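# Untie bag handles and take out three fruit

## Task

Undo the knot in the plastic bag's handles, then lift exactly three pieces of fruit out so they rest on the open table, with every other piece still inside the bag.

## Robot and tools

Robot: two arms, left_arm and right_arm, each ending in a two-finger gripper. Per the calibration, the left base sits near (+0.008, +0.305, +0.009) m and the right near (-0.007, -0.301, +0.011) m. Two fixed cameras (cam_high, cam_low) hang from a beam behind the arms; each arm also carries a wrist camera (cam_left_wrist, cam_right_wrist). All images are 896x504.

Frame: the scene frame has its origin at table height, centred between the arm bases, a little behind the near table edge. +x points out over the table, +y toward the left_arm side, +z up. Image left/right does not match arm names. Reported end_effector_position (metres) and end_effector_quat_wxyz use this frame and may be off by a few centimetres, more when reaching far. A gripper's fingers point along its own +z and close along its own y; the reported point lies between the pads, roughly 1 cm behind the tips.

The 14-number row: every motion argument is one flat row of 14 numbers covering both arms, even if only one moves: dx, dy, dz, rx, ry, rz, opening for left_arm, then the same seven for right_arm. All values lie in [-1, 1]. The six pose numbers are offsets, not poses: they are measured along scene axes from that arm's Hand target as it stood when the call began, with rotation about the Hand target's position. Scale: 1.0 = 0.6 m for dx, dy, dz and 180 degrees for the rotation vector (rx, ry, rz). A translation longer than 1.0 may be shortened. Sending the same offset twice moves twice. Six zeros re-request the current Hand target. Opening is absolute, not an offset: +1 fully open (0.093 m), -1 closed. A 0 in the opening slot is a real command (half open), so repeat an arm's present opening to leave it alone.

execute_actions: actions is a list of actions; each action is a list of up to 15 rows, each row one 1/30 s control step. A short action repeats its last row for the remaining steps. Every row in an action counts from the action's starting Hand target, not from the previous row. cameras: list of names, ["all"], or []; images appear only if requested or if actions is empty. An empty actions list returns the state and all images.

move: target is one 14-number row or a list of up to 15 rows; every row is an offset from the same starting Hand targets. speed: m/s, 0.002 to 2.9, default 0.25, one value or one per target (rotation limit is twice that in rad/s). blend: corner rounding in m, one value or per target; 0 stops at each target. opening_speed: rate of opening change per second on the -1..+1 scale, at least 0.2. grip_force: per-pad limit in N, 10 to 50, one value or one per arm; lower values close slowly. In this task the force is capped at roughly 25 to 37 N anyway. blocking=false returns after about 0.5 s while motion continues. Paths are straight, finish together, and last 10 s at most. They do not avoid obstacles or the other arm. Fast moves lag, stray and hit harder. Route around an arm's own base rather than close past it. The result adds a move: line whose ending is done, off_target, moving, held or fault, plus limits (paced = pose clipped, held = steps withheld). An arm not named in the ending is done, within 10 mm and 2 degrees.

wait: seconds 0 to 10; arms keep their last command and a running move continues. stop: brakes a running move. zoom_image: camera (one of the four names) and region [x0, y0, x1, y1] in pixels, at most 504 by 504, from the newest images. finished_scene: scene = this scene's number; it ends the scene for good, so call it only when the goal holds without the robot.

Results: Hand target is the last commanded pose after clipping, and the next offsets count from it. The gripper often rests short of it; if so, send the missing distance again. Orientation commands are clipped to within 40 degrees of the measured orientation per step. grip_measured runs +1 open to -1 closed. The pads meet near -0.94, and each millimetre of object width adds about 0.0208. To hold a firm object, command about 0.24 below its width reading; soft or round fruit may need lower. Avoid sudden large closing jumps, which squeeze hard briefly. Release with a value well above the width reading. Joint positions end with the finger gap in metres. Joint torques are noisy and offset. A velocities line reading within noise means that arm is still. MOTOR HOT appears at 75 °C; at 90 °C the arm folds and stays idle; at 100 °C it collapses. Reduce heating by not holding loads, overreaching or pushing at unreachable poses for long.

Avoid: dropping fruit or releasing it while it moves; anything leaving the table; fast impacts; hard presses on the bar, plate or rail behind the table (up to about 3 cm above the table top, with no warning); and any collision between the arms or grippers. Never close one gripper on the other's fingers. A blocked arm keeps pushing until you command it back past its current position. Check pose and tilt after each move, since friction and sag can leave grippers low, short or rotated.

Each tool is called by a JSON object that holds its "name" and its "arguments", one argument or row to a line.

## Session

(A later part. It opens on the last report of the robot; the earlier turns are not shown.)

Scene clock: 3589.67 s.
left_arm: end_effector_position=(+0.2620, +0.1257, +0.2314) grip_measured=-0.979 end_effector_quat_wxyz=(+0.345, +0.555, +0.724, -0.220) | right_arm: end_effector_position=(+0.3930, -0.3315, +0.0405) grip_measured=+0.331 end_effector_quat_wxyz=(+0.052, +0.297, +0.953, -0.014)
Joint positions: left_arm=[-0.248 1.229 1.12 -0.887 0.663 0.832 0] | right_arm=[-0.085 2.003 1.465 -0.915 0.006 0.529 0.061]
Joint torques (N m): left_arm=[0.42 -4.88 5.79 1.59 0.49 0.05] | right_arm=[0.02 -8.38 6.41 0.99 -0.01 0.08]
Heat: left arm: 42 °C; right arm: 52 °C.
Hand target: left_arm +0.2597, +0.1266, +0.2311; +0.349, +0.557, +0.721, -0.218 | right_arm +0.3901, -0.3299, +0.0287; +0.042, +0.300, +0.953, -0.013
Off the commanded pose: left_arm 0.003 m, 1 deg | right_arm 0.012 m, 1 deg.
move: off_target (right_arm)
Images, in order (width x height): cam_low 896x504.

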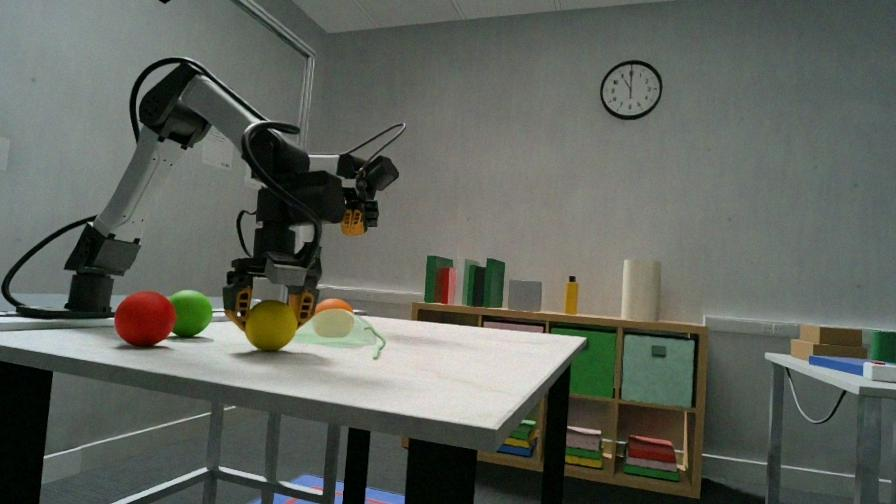

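{"name": "move", "arguments": {
  "target": [0,0,0,0,0,0,-1, 0.0,0.0,0.003,0,0,0,0.8],
  "speed": 0.05,
  "opening_speed": 0.3
}}

{"name": "move", "arguments": {
  "target": [
    [0,0,0,0,0,0,-1, 0.005,0.0,0.03,0,0,0,0.85],
    [0,0,0,0,0,0,-1, 0.005,0.0,0.22,0,0,0,0.85]
  ],
  "speed": 0.07,
  "blend": 0.01,
  "cameras": ["cam_low","cam_high"]
}}

{"name": "zoom_image", "arguments": {
  "camera": "cam_low",
  "region": [100, 220, 440, 400]
}}

{"name": "zoom_image", "arguments": {
  "camera": "cam_high",
  "region": [320, 120, 540, 290]
}}

Scene clock: 3608.17 s.
left_arm: end_effector_position=(+0.2620, +0.1257, +0.2314) grip_measured=-0.979 end_effector_quat_wxyz=(+0.345, +0.555, +0.724, -0.220) | right_arm: end_effector_position=(+0.3930, -0.3315, +0.0405) grip_measured=+0.799 end_effector_quat_wxyz=(+0.052, +0.297, +0.953, -0.014)
Joint positions: left_arm=[-0.248 1.229 1.12 -0.887 0.663 0.832 0] | right_arm=[-0.085 2.003 1.465 -0.915 0.006 0.529 0.084]
Joint torques (N m): left_arm=[0.38 -4.78 5.78 1.6 0.47 0.03] | right_arm=[-0.06 -8.51 6.9 0.9 -0.02 0.06]
Heat: left arm: 42 °C; right arm: 51 °C.
Hand target: left_arm +0.2597, +0.1266, +0.2311; +0.349, +0.557, +0.721, -0.218 | right_arm +0.3901, -0.3299, +0.0305; +0.042, +0.300, +0.953, -0.013
Off the commanded pose: left_arm 0.003 m, 1 deg | right_arm 0.011 m, 1 deg.
move: off_target (right_arm)

Scene clock: 3611.53 s.
left_arm: end_effector_position=(+0.2620, +0.1257, +0.2314) grip_measured=-0.979 end_effector_quat_wxyz=(+0.345, +0.555, +0.724, -0.220) | right_arm: end_effector_position=(+0.3926, -0.3267, +0.1465) grip_measured=+0.849 end_effector_quat_wxyz=(+0.028, +0.298, +0.954, -0.020)
Joint positions: left_arm=[-0.248 1.229 1.12 -0.887 0.663 0.832 0] | right_arm=[-0.085 2.003 1.894 -1.394 0.006 0.529 0.086]
Joint torques (N m): left_arm=[0.38 -4.83 5.75 1.59 0.45 0.05] | right_arm=[-1.06 -12.19 11.36 0.45 -0.02 -0.07]
Heat: left arm: 42 °C; right arm: 52 °C.
Hand target: left_arm +0.2597, +0.1266, +0.2311; +0.349, +0.557, +0.721, -0.218 | right_arm +0.3931, -0.3299, +0.1625; +0.041, +0.300, +0.953, -0.013
Off the commanded pose: left_arm 0.003 m, 1 deg | right_arm 0.016 m, 2 deg.
move: off_target (right_arm); blend cut to 0 m at target 1
Images, in order (width x height): cam_high 896x504, cam_low 896x504.

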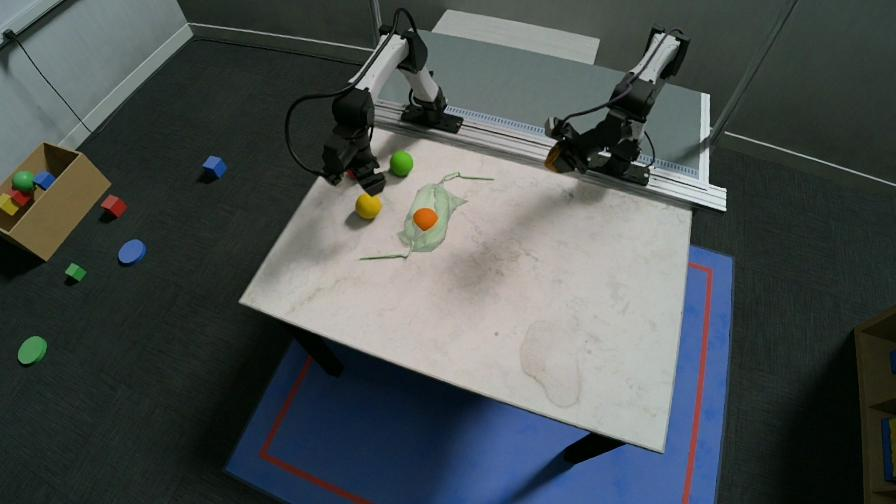

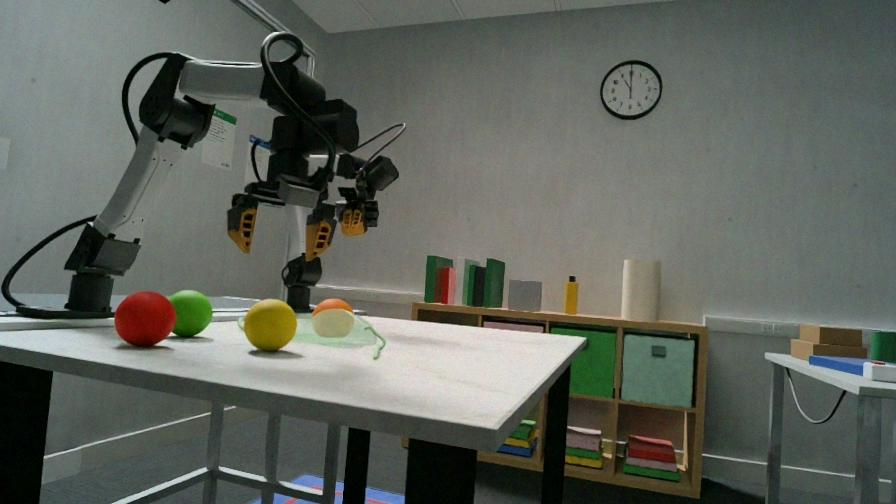

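Scaled by 1.482 from the camera's 896x504 image, which has a finer 1280x720 frame.

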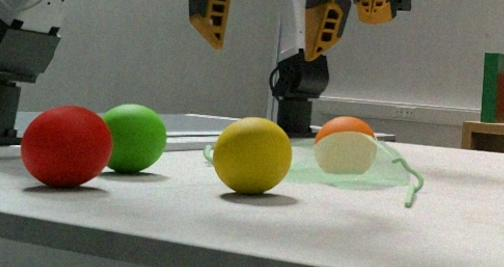

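Scaled by 2.291 from the camera's 896x504 image, which has a finer 1280x720 frame.

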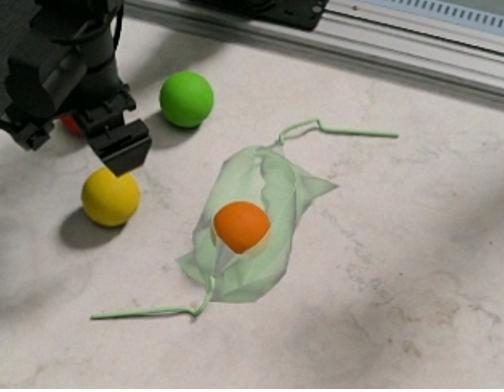

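{"name": "move", "arguments": {
  "target": [
    [0,0,0,0,0,0,-1, -0.02,0.06,0.04,0,0,0.3,-0.3],
    [0,0,0,0,0,0,-1, 0.0,0.165,0.04,0,0,0.66,-0.3]
  ],
  "speed": 0.3,
  "blend": 0.02,
  "cameras": ["cam_right_wrist","cam_left_wrist"]
}}

Scene clock: 3631.37 s.
left_arm: end_effector_position=(+0.2620, +0.1257, +0.2314) grip_measured=-0.979 end_effector_quat_wxyz=(+0.345, +0.555, +0.724, -0.220) | right_arm: end_effector_position=(+0.3922, -0.2333, +0.1851) grip_measured=-0.299 end_effector_quat_wxyz=(+0.044, -0.664, +0.746, +0.015)
Joint positions: left_arm=[-0.248 1.229 1.12 -0.887 0.663 0.832 0] | right_arm=[0.094 2.034 2.108 -1.559 -0.115 -1.346 0.031]
Joint torques (N m): left_arm=[0.43 -4.78 5.78 1.59 0.46 0.02] | right_arm=[-0.08 -8.55 11.03 0.38 -0.18 -0.08]
Heat: left arm: 42 °C; right arm: 55 °C.
Hand target: left_arm +0.2597, +0.1266, +0.2311; +0.349, +0.557, +0.721, -0.218 | right_arm +0.3931, -0.2309, +0.1866; +0.033, -0.668, +0.743, +0.029
Off the commanded pose: left_arm 0.003 m, 1 deg | right_arm 0.003 m, 2 deg.
joint sent to its limit (right arm) — joint 4 (wrist pitch), lower limit. The joint targets still meet the commanded pose.
move: done
camera_calibration:
cam_left_wrist: T_world_to_cam=[[-0.957934, -0.279543, -0.0649411, 0.300389], [-0.231896, 0.887281, -0.398693, 0.0811462], [0.169073, -0.366862, -0.914782, 0.30254], [0, 0, 0, 1]] pos_world=[0.255419, 0.122963, 0.328619]
cam_right_wrist: T_world_to_cam=[[0.993333, -0.109072, 0.0373321, -0.422116], [-0.115281, -0.937362, 0.328729, -0.194523], [-0.000861669, -0.330841, -0.943686, 0.183754], [0, 0, 0, 1]] pos_world=[0.397035, -0.167586, 0.25311]
Images, in order (width x height): cam_left_wrist 896x504, cam_right_wrist 896x504.

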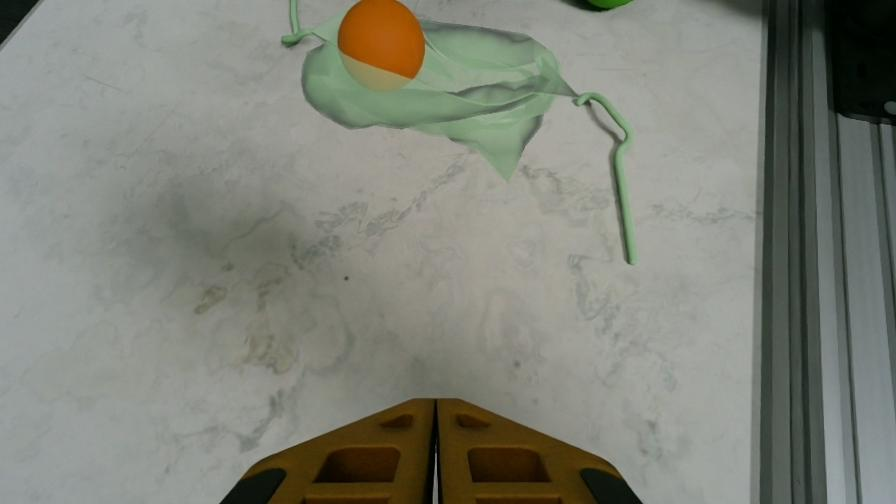

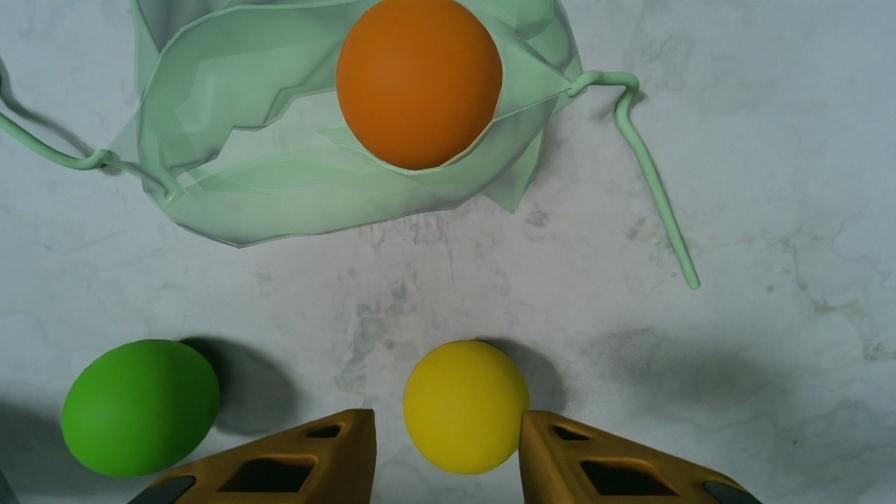

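{"name": "move", "arguments": {
  "target": [
    [0,0,0,0,0,0,-1, 0.10,0.03,-0.05,0,0,0.1,-0.3],
    [0,0,0,0,0,0,-1, 0.188,0.0515,-0.23,0,0,0.161,-0.3]
  ],
  "speed": 0.15,
  "blend": 0.03,
  "cameras": ["cam_right_wrist"]
}}

Scene clock: 3665.80 s.
left_arm: end_effector_position=(+0.2620, +0.1257, +0.2314) grip_measured=-0.979 end_effector_quat_wxyz=(+0.345, +0.555, +0.724, -0.220) | right_arm: end_effector_position=(+0.5057, -0.2014, +0.0487) grip_measured=-0.299 end_effector_quat_wxyz=(-0.044, +0.829, -0.557, -0.012)
Joint positions: left_arm=[-0.248 1.229 1.12 -0.887 0.663 0.832 0] | right_arm=[0.142 2.73 2.798 -1.565 -0.119 -1.804 0.031]
Joint torques (N m): left_arm=[0.4 -4.85 5.81 1.59 0.48 0.02] | right_arm=[-0.02 -12.94 10.92 0.34 -0.19 -0.08]
Heat: left arm: 42 °C; right arm: 56 °C.
Hand target: left_arm +0.2597, +0.1266, +0.2311; +0.349, +0.557, +0.721, -0.218 | right_arm +0.5059, -0.2001, +0.0486; -0.024, +0.832, -0.552, -0.036
Off the commanded pose: left_arm 0.003 m, 1 deg | right_arm 0.001 m, 4 deg.
joint sent to its limit (right arm) — joint 4 (wrist pitch), lower limit. The joint targets are off in orientation, not in position.
move: off_target (right_arm)
camera_calibration:
cam_right_wrist: T_world_to_cam=[[0.921472, 0.383793, 0.0599261, -0.391803], [0.341726, -0.874296, 0.344718, -0.325873], [0.184694, -0.29717, -0.936792, -0.02175], [0, 0, 0, 1]] pos_world=[0.476412, -0.141001, 0.115438]
Images, in order (width x height): cam_right_wrist 896x504.

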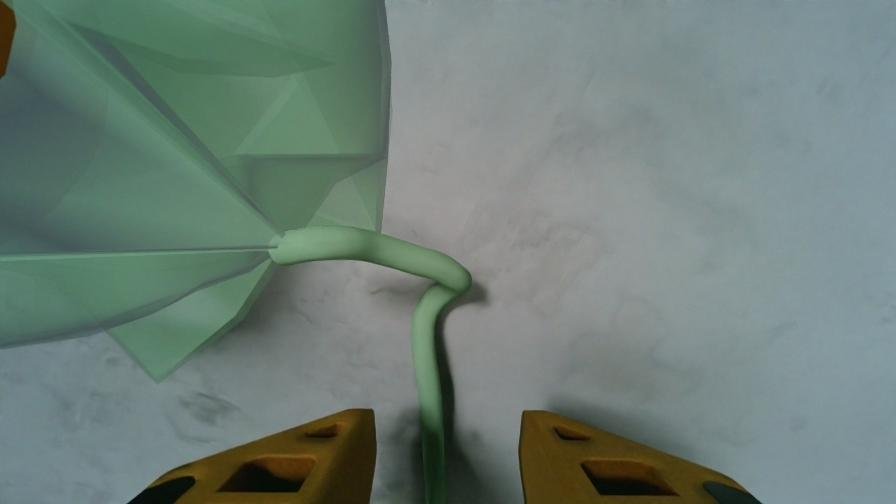

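{"name": "move", "arguments": {
  "target": [
    [0,0,0,0,0,0,-1, -0.003,-0.002,-0.073,0,0,0,-0.35],
    [0,0,0,0,0,0,-1, 0.002,-0.002,-0.076,0,0,0,-1]
  ],
  "speed": 0.06,
  "opening_speed": 0.5,
  "cameras": ["cam_right_wrist"]
}}

Scene clock: 3677.10 s.
left_arm: end_effector_position=(+0.2620, +0.1257, +0.2314) grip_measured=-0.979 end_effector_quat_wxyz=(+0.345, +0.555, +0.724, -0.220) | right_arm: end_effector_position=(+0.5048, -0.2027, +0.0185) grip_measured=-0.918 end_effector_quat_wxyz=(-0.029, +0.830, -0.556, -0.028)
Joint positions: left_arm=[-0.248 1.229 1.12 -0.887 0.663 0.832 0] | right_arm=[0.142 2.811 2.84 -1.57 -0.119 -1.81 0.001]
Joint torques (N m): left_arm=[0.47 -4.83 5.78 1.61 0.47 0.04] | right_arm=[-0.05 -10.86 9.84 0.61 -0.16 -0.08]
Heat: left arm: 42 °C; right arm: 56 °C.
Hand target: left_arm +0.2597, +0.1266, +0.2311; +0.349, +0.557, +0.721, -0.218 | right_arm +0.5071, -0.2013, +0.0030; -0.024, +0.832, -0.552, -0.036
Off the commanded pose: left_arm 0.003 m, 1 deg | right_arm 0.016 m, 1 deg.
move: off_target (right_arm); target 2's new opening was sent with right_arm's hand 0.016 m and 1 deg from that target
camera_calibration:
cam_right_wrist: T_world_to_cam=[[0.92134, 0.388395, 0.0168109, -0.386785], [0.360761, -0.870301, 0.335302, -0.324937], [0.14486, -0.302863, -0.941961, -0.0311467], [0, 0, 0, 1]] pos_world=[0.478097, -0.142001, 0.0861155]
Images, in order (width x height): cam_right_wrist 896x504.

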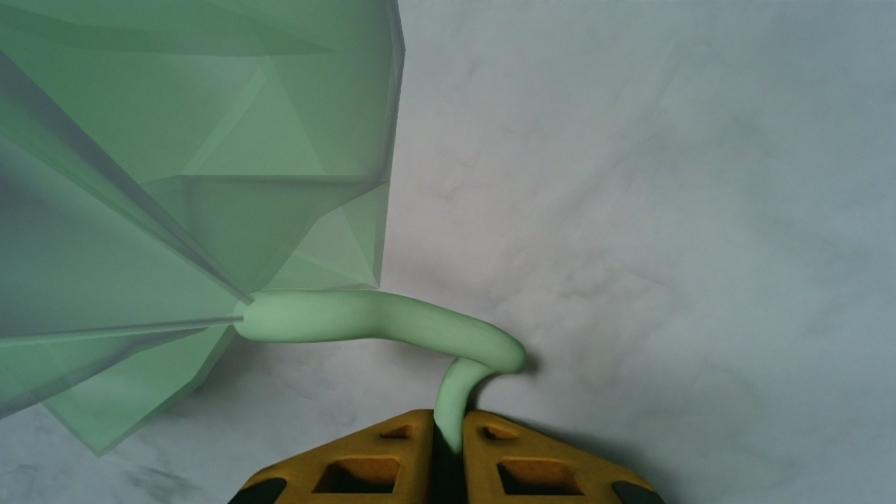

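{"name": "move", "arguments": {
  "target": [
    [0,0,0,0,0,0,-1, -0.028,0.04,0.165,0,0,0,-1],
    [0,0,0,0,0,0,-1, -0.095,0.15,0.18,0,0,0,-1],
    [0,0,0,0,0,0,-1, -0.14,0.24,0.12,0,0,0,-1]
  ],
  "speed": 0.1,
  "blend": 0.02,
  "cameras": ["all"]
}}

{"name": "zoom_image", "arguments": {
  "camera": "cam_low",
  "region": [220, 220, 440, 380]
}}

Scene clock: 3693.17 s.
left_arm: end_effector_position=(+0.2620, +0.1257, +0.2314) grip_measured=-0.979 end_effector_quat_wxyz=(+0.345, +0.555, +0.724, -0.220) | right_arm: end_effector_position=(+0.4206, -0.0564, +0.0599) grip_measured=-0.918 end_effector_quat_wxyz=(-0.010, +0.835, -0.549, -0.047)
Joint positions: left_arm=[-0.248 1.229 1.12 -0.887 0.663 0.832 0] | right_arm=[0.468 2.55 2.514 -1.521 -0.119 -1.503 0.001]
Joint torques (N m): left_arm=[0.42 -4.81 5.79 1.6 0.46 0.03] | right_arm=[-0.38 -17.62 6.32 0.55 -0.04 0.09]
Heat: left arm: 42 °C; right arm: 56 °C.
Hand target: left_arm +0.2597, +0.1266, +0.2311; +0.349, +0.557, +0.721, -0.218 | right_arm +0.4231, -0.0573, +0.0750; -0.024, +0.833, -0.552, -0.036
Off the commanded pose: left_arm 0.003 m, 1 deg | right_arm 0.015 m, 2 deg.
move: off_target (right_arm)
camera_calibration:
cam_left_wrist: T_world_to_cam=[[-0.957934, -0.279543, -0.0649411, 0.300389], [-0.231896, 0.887281, -0.398693, 0.0811462], [0.169073, -0.366862, -0.914782, 0.30254], [0, 0, 0, 1]] pos_world=[0.255419, 0.122963, 0.328619]
cam_right_wrist: T_world_to_cam=[[0.913194, 0.406026, -0.0349157, -0.359248], [0.39473, -0.859972, 0.323476, -0.194019], [0.101313, -0.309179, -0.945592, 0.0824593], [0, 0, 0, 1]] pos_world=[0.396294, 0.00450777, 0.12819]

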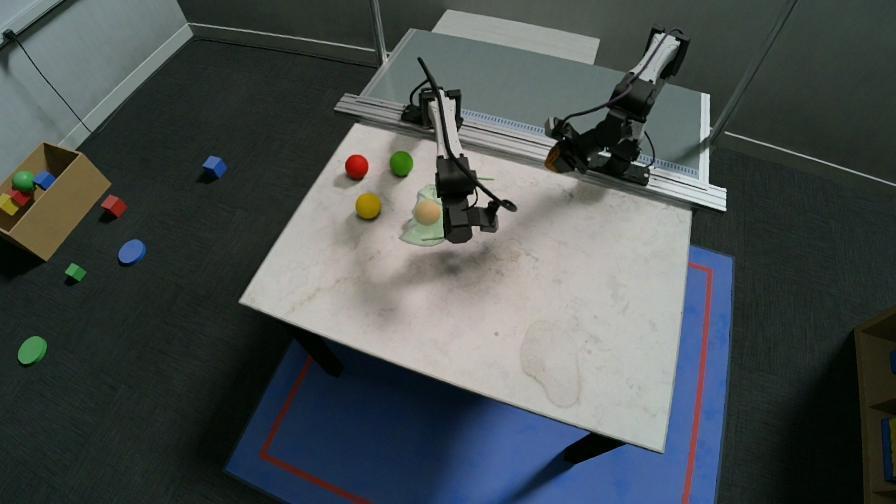

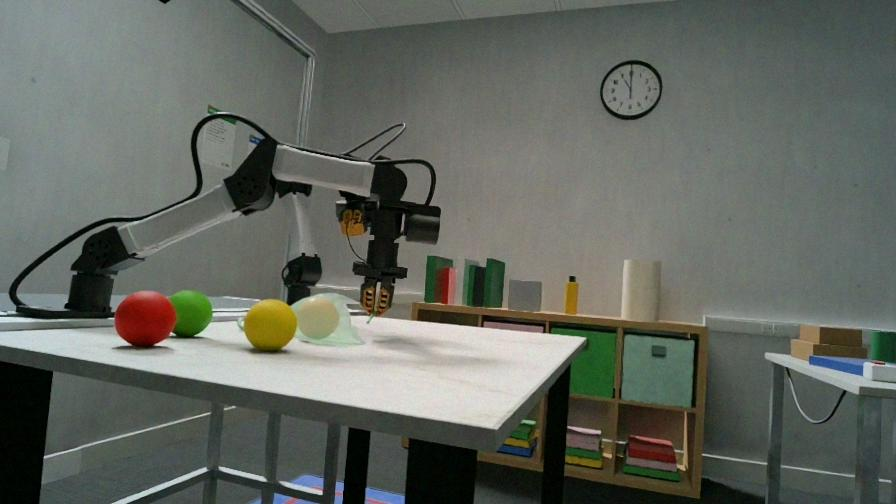

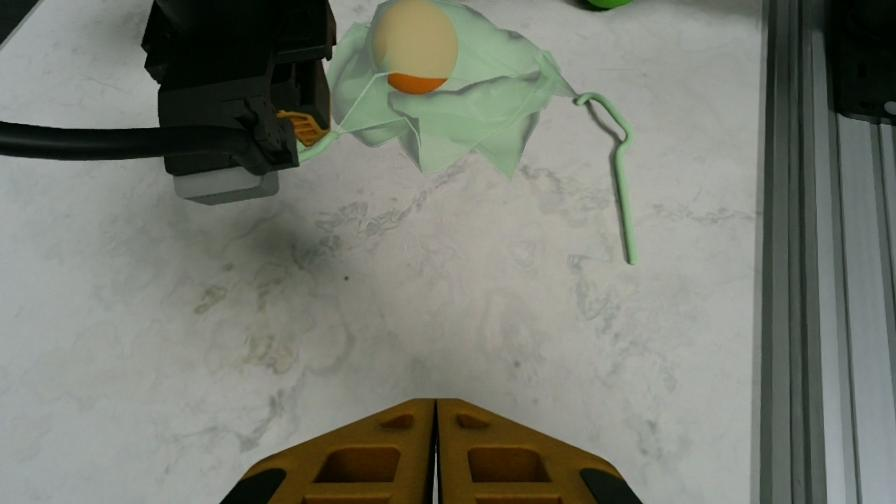

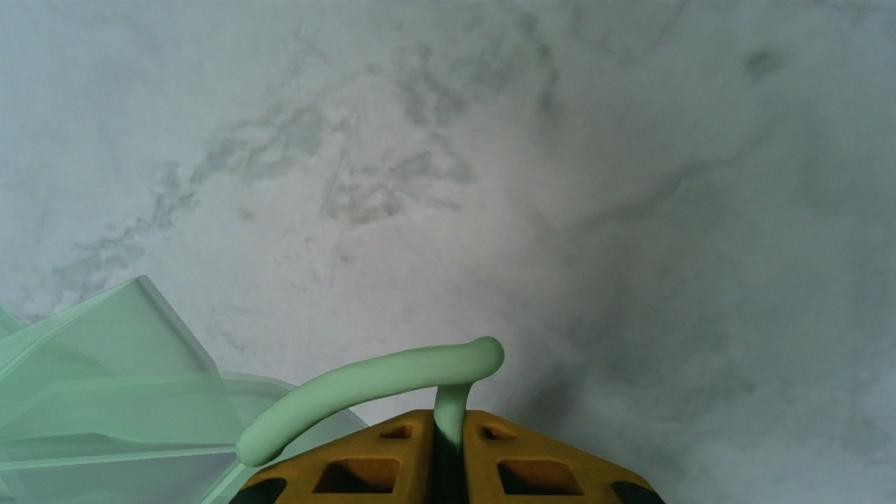

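Scaled by 2.291 from the camera's 896x504 image, which has a finer 1280x720 frame.

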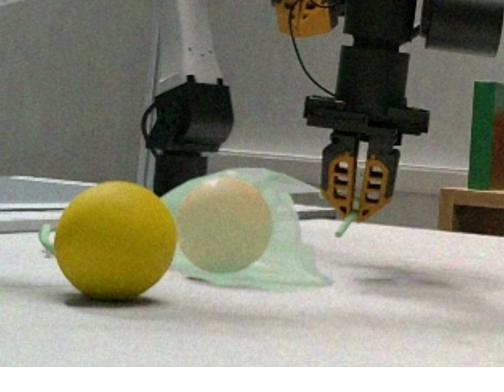

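Orange is covered over now. Lower and release.

{"name": "move", "arguments": {
  "target": [
    [0,0,0,0,0,0,-1, -0.01,0.0,-0.1,0,0,0,-1],
    [0,0,0,0,0,0,-1, -0.01,0.0,-0.1,0,0,0,-0.3],
    [0,0,0,0,0,0,-1, -0.0,0.0,0.08,0,0,0,-0.3]
  ],
  "speed": 0.08,
  "opening_speed": 0.5,
  "cameras": ["cam_left_wrist","cam_low","cam_high"]
}}

{"name": "zoom_image", "arguments": {
  "camera": "cam_low",
  "region": [100, 220, 440, 400]
}}

Scene clock: 3704.57 s.
left_arm: end_effector_position=(+0.2620, +0.1257, +0.2314) grip_measured=-0.979 end_effector_quat_wxyz=(+0.345, +0.555, +0.724, -0.220) | right_arm: end_effector_position=(+0.4217, -0.0532, +0.1048) grip_measured=-0.301 end_effector_quat_wxyz=(-0.045, +0.833, -0.551, -0.028)
Joint positions: left_arm=[-0.248 1.229 1.12 -0.887 0.663 0.832 0] | right_arm=[0.47 2.477 2.557 -1.556 -0.119 -1.491 0.031]
Joint torques (N m): left_arm=[0.42 -4.81 5.78 1.59 0.45 0.03] | right_arm=[-0.84 -15.6 10.76 0.32 -0.05 0.04]
Heat: left arm: 42 °C; right arm: 54 °C.
Hand target: left_arm +0.2597, +0.1266, +0.2311; +0.349, +0.557, +0.721, -0.218 | right_arm +0.4232, -0.0573, +0.1230; -0.024, +0.832, -0.552, -0.036
Off the commanded pose: left_arm 0.003 m, 1 deg | right_arm 0.019 m, 3 deg.
joint sent to its limit (right arm) — joint 4 (wrist pitch), lower limit. The joint targets are off in orientation, not in position.
move: off_target (right_arm)
camera_calibration:
cam_left_wrist: T_world_to_cam=[[-0.957934, -0.279543, -0.0649411, 0.300389], [-0.231896, 0.887281, -0.398693, 0.0811462], [0.169073, -0.366862, -0.914782, 0.30254], [0, 0, 0, 1]] pos_world=[0.255419, 0.122963, 0.328619]
Images, in order (width x height): cam_high 896x504, cam_low 896x504, cam_left_wrist 896x504.

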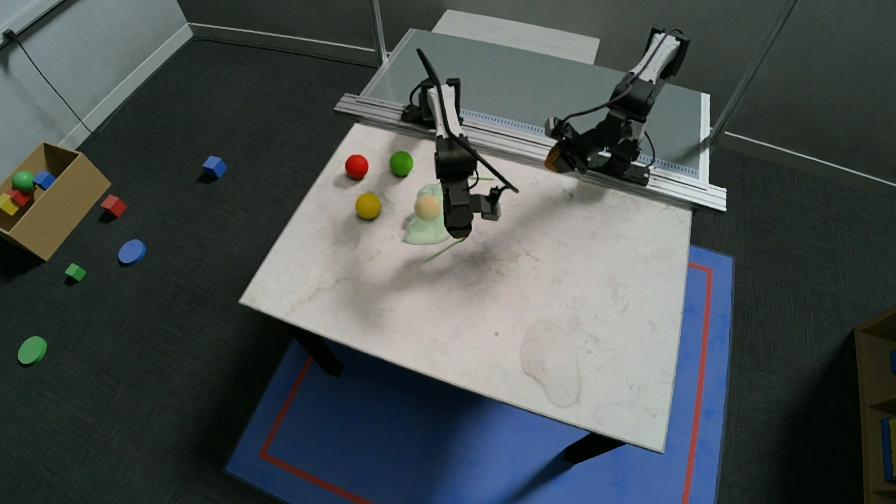

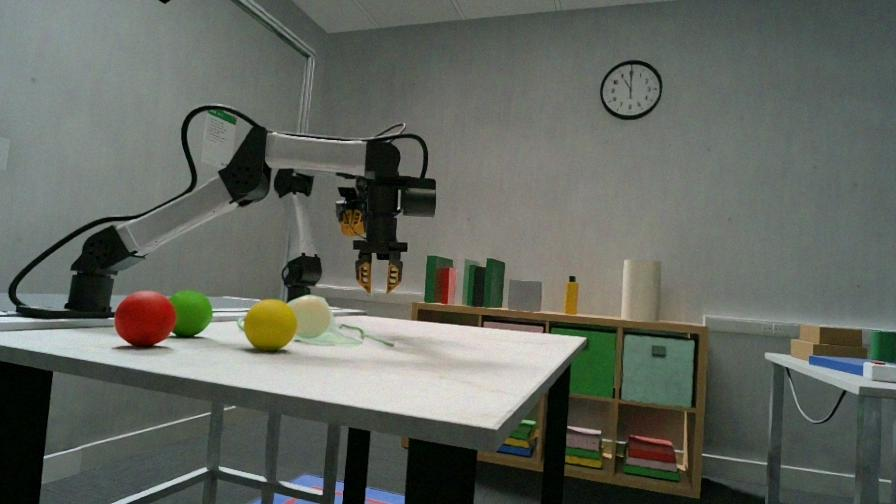

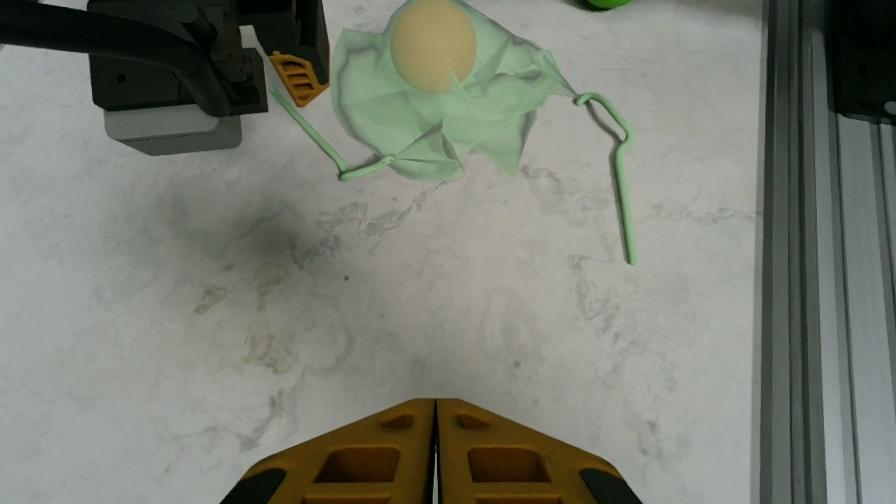

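Scaled by 1.482 from the camera's 896x504 image, which has a finer 1280x720 frame.

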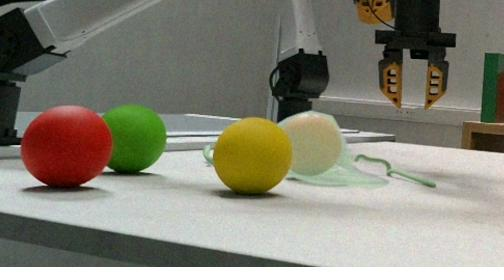

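{"name": "finished_scene", "arguments": {
  "scene": 1
}}

The scene is finished: the task was done.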